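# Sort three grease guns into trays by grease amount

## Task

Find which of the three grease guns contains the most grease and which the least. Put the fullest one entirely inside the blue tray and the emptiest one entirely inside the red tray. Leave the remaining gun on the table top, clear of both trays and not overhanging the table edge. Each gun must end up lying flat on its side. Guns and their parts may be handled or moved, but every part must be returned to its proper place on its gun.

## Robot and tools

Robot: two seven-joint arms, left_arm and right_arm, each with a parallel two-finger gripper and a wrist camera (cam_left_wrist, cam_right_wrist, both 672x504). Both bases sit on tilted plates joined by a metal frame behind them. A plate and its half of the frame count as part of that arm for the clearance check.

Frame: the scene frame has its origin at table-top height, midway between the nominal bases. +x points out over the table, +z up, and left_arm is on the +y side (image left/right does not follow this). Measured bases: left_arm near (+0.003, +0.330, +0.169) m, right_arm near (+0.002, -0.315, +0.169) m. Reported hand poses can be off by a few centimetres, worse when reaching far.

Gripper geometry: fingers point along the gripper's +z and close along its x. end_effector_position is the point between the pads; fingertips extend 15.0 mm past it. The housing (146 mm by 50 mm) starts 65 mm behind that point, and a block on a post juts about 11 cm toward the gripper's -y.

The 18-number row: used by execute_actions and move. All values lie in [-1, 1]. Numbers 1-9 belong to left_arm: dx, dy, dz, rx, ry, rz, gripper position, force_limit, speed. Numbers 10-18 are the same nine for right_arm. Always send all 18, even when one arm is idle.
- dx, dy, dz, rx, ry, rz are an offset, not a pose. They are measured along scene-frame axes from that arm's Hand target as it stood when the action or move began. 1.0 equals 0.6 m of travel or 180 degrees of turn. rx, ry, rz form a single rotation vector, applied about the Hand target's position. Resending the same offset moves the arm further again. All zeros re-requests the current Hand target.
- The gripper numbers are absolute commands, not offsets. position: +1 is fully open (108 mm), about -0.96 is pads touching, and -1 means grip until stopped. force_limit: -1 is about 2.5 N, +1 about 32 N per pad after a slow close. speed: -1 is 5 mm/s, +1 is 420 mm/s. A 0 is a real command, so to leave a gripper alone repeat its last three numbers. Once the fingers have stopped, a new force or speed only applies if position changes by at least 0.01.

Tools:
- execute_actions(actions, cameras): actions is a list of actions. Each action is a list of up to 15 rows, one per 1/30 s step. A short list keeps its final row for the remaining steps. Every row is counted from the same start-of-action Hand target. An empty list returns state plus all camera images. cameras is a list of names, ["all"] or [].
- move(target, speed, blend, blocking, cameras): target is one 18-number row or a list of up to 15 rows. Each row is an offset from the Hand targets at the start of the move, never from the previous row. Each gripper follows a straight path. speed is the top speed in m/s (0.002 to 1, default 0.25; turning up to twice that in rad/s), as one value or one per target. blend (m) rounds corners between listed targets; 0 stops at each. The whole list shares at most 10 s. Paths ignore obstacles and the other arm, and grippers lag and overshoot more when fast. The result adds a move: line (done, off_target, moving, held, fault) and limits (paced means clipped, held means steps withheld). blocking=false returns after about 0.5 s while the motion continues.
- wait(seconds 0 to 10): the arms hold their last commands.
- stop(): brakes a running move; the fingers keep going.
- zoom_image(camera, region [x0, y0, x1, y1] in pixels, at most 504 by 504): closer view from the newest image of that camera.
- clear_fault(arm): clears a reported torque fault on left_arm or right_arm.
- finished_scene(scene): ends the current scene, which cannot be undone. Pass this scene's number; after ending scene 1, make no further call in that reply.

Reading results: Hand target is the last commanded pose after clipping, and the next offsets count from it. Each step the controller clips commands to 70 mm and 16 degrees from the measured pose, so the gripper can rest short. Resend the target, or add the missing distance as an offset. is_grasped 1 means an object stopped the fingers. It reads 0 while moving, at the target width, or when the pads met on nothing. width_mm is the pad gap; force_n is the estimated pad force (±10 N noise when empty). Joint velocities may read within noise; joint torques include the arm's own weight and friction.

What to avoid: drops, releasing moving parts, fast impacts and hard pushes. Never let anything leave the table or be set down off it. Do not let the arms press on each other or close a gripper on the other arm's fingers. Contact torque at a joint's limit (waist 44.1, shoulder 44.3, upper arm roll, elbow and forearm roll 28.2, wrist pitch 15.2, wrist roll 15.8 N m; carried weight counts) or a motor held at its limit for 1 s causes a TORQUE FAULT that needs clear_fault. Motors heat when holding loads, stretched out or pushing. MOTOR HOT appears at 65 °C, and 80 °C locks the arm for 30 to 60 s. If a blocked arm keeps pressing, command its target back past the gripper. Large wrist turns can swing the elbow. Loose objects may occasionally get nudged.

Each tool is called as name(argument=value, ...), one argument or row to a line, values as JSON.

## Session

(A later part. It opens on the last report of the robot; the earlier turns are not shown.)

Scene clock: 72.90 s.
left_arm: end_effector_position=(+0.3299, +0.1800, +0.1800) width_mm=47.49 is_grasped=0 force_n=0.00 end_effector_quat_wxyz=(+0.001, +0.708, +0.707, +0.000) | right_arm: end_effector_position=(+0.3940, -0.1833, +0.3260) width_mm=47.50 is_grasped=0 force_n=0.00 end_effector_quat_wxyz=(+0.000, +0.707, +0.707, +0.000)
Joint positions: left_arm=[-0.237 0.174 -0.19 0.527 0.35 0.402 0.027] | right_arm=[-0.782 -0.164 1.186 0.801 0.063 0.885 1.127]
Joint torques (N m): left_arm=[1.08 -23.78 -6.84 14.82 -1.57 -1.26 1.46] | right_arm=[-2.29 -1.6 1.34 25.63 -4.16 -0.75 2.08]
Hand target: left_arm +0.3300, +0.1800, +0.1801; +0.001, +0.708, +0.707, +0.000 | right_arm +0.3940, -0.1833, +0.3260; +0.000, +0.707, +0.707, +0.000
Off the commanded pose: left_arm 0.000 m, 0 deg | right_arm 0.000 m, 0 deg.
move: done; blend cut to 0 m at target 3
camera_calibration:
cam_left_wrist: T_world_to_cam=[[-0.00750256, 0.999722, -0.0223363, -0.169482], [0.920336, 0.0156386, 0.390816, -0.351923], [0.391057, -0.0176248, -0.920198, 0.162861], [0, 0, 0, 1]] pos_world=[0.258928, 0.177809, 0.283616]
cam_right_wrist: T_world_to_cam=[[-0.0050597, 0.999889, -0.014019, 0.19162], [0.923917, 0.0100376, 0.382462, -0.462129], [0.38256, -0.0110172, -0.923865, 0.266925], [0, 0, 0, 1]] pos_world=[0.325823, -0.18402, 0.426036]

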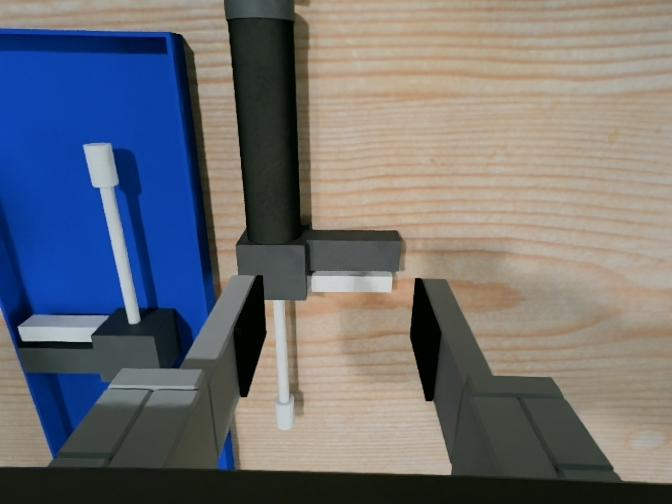

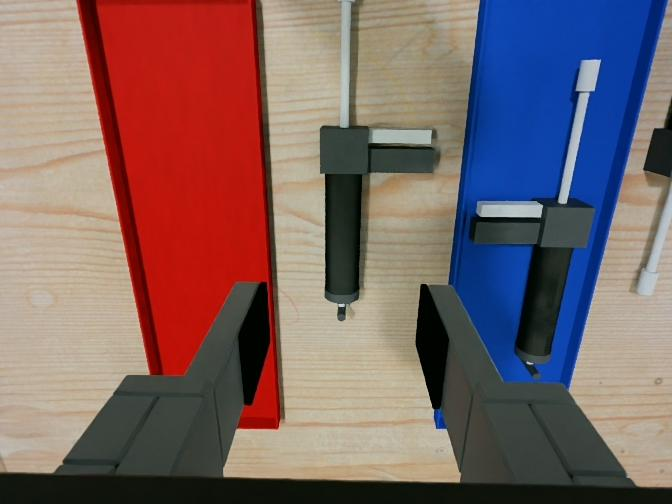

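move(
  target=[
    [0.03,0.4,0.1,0,0,0,-0.1,0.5,-0.2,-0.107,0.1,-0.1,0,0,0,-0.1,0.5,0],
    [0.03,0.4,0.1,0,0,0,-0.1,0.5,-0.2,-0.107,0.531,-0.25,0,0,0,-0.1,0.5,0],
    [0.03,0.4,0.1,0,0,0,-0.1,0.5,-0.2,-0.107,0.531,-0.499,0,0,0,-0.1,0.5,0],
  ],
  speed=[0.35,0.35,0.15],
  blend=[0.03,0.01,0],
  cameras=["cam_right_wrist"],
)

Scene clock: 76.23 s.
left_arm: end_effector_position=(+0.3480, +0.4200, +0.2401) width_mm=47.49 is_grasped=0 force_n=0.00 end_effector_quat_wxyz=(+0.001, +0.708, +0.707, +0.000) | right_arm: end_effector_position=(+0.3299, +0.1353, +0.0267) width_mm=47.50 is_grasped=0 force_n=0.00 end_effector_quat_wxyz=(+0.000, +0.707, +0.707, +0.000)
Joint positions: left_arm=[0.082 -0.162 0.129 0.462 0.21 0.591 0.815] | right_arm=[0.442 1.237 0.571 1.558 -1.048 0.749 2.354]
Joint torques (N m): left_arm=[1.56 -11.1 0.48 17.5 -1.59 -1.26 1.51] | right_arm=[6.44 -28.7 10.06 15.95 1.17 -2.55 -1.78]
Hand target: left_arm +0.3480, +0.4200, +0.2401; +0.001, +0.708, +0.707, +0.000 | right_arm +0.3298, +0.1353, +0.0266; +0.000, +0.707, +0.707, +0.000
Off the commanded pose: left_arm 0.000 m, 0 deg | right_arm 0.000 m, 0 deg.
move: done; limits=paced
camera_calibration:
cam_right_wrist: T_world_to_cam=[[-0.00517143, 0.999892, -0.0137413, -0.131573], [0.923845, 0.0100366, 0.382636, -0.291507], [0.382733, -0.0107161, -0.923797, 0.0182967], [0, 0, 0, 1]] pos_world=[0.261624, 0.134681, 0.126635]
Images, in order (width x height): cam_right_wrist 672x504.

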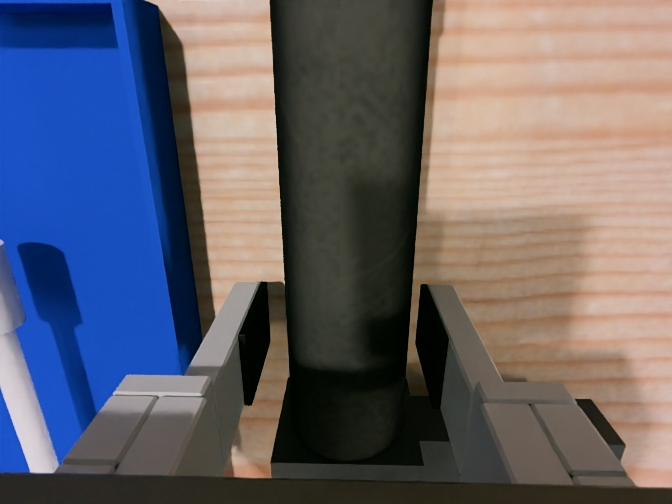

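move(
  target=[
    [0,0,0,0,0,0,-0.1,0.5,-0.2,0,0,0,0,0,0,-1,1,-0.3],
    [0,0,0,0,0,0,-0.1,0.5,-0.2,0,0,0.38,0,0,0,-1,1,-0.3],
    [0,0,0,0,0,0,-0.1,0.5,-0.2,0.242,-0.829,0.38,0,0,0,-1,1,-0.3],
  ],
  speed=[0.2,0.25,0.3],
  blend=[0,0.04,0],
  cameras=["cam_right_wrist"],
)

Scene clock: 80.20 s.
left_arm: end_effector_position=(+0.3480, +0.4200, +0.2401) width_mm=47.49 is_grasped=0 force_n=0.00 end_effector_quat_wxyz=(+0.001, +0.708, +0.707, +0.000) | right_arm: end_effector_position=(+0.4750, -0.3621, +0.2546) width_mm=35.03 is_grasped=1 force_n=51.70 end_effector_quat_wxyz=(+0.000, +0.707, +0.707, +0.000)
Joint positions: left_arm=[0.082 -0.162 0.129 0.462 0.21 0.591 0.815] | right_arm=[-0.835 0.261 0.824 0.927 -0.429 0.769 1.053]
Joint torques (N m): left_arm=[1.7 -11.16 0.22 17.36 -1.65 -1.48 1.41] | right_arm=[-1.84 -16.62 4.16 25.63 -4.16 -1.43 -1.79]
Hand target: left_arm +0.3480, +0.4200, +0.2401; +0.001, +0.708, +0.707, +0.000 | right_arm +0.4750, -0.3621, +0.2546; +0.000, +0.707, +0.707, +0.000
Off the commanded pose: left_arm 0.000 m, 0 deg | right_arm 0.000 m, 0 deg.
move: done
camera_calibration:
cam_right_wrist: T_world_to_cam=[[-0.00515241, 0.999888, -0.0140564, 0.36976], [0.923916, 0.0101375, 0.38246, -0.507828], [0.38256, -0.0110163, -0.923865, 0.168005], [0, 0, 0, 1]] pos_world=[0.406823, -0.36272, 0.354636]
Images, in order (width x height): cam_right_wrist 672x504.

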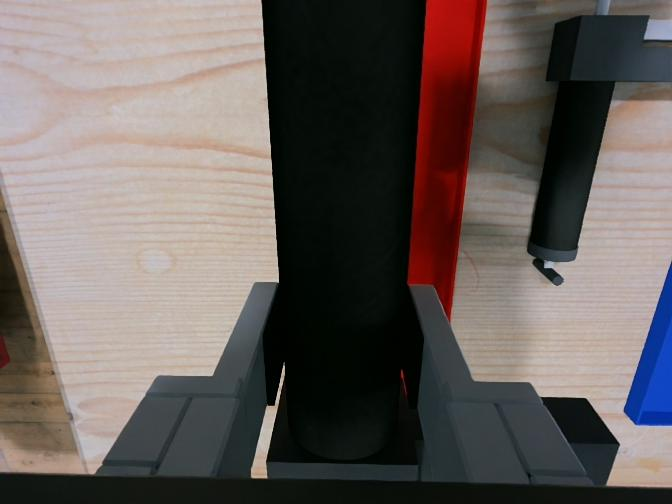

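move(
  target=[
    [0,0,0,0,0,0,-0.1,0.5,-0.2,0,0,-0.25,0,0,0,-1,1,-0.3],
    [0,0,0,0,0,0,-0.1,0.5,-0.2,0,0,-0.371,0,0,0,-1,1,-0.3],
    [0,0,0,0,0,0,-0.1,0.5,-0.2,0,0,-0.371,0,0,0,-0.2,0.5,-0.2],
    [0,0,0,0,0,0,-0.1,0.5,-0.2,0,0,-0.2,0,0,0,-0.2,0.5,-0.2],
    [0,0,0,0,0,0,-0.1,0.5,-0.2,-0.12,0.18,0.4,0,0,0,-0.2,0.5,-0.2],
  ],
  speed=[0.25,0.1,0.2,0.2,0.35],
  blend=[0.01,0,0,0.02,0],
  cameras=["cam_right_wrist"],
)

Scene clock: 85.13 s.
left_arm: end_effector_position=(+0.3480, +0.4200, +0.2401) width_mm=47.49 is_grasped=0 force_n=0.00 end_effector_quat_wxyz=(+0.001, +0.708, +0.707, +0.000) | right_arm: end_effector_position=(+0.4030, -0.2541, +0.4946) width_mm=42.00 is_grasped=0 force_n=0.00 end_effector_quat_wxyz=(+0.000, +0.707, +0.707, +0.000)
Joint positions: left_arm=[0.082 -0.162 0.129 0.462 0.21 0.591 0.815] | right_arm=[-0.69 -0.392 0.828 1.132 0.183 1.396 0.84]
Joint torques (N m): left_arm=[1.61 -11.1 0.15 17.47 -1.52 -1.85 1.4] | right_arm=[5.86 -13.72 -6.25 26.78 4.24 -0.75 -1.77]
Hand target: left_arm +0.3480, +0.4200, +0.2401; +0.001, +0.708, +0.707, +0.000 | right_arm +0.4030, -0.2541, +0.4946; +0.000, +0.707, +0.707, +0.000
Off the commanded pose: left_arm 0.000 m, 0 deg | right_arm 0.000 m, 0 deg.
move: done; limits=paced
camera_calibration:
cam_right_wrist: T_world_to_cam=[[-0.0050618, 0.999889, -0.0140174, 0.26482], [0.923967, 0.0100375, 0.382342, -0.534123], [0.38244, -0.0110163, -0.923915, 0.418443], [0, 0, 0, 1]] pos_world=[0.334823, -0.25482, 0.594536]
Images, in order (width x height): cam_right_wrist 672x504.

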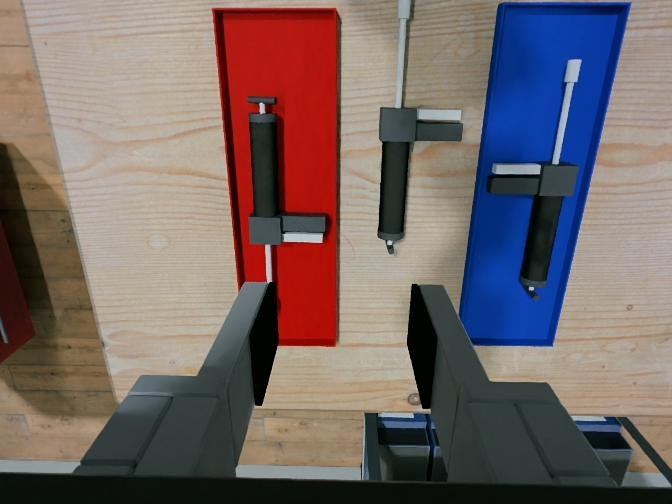

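finished_scene(
  scene=3,
)

The scene is finished: the task was done.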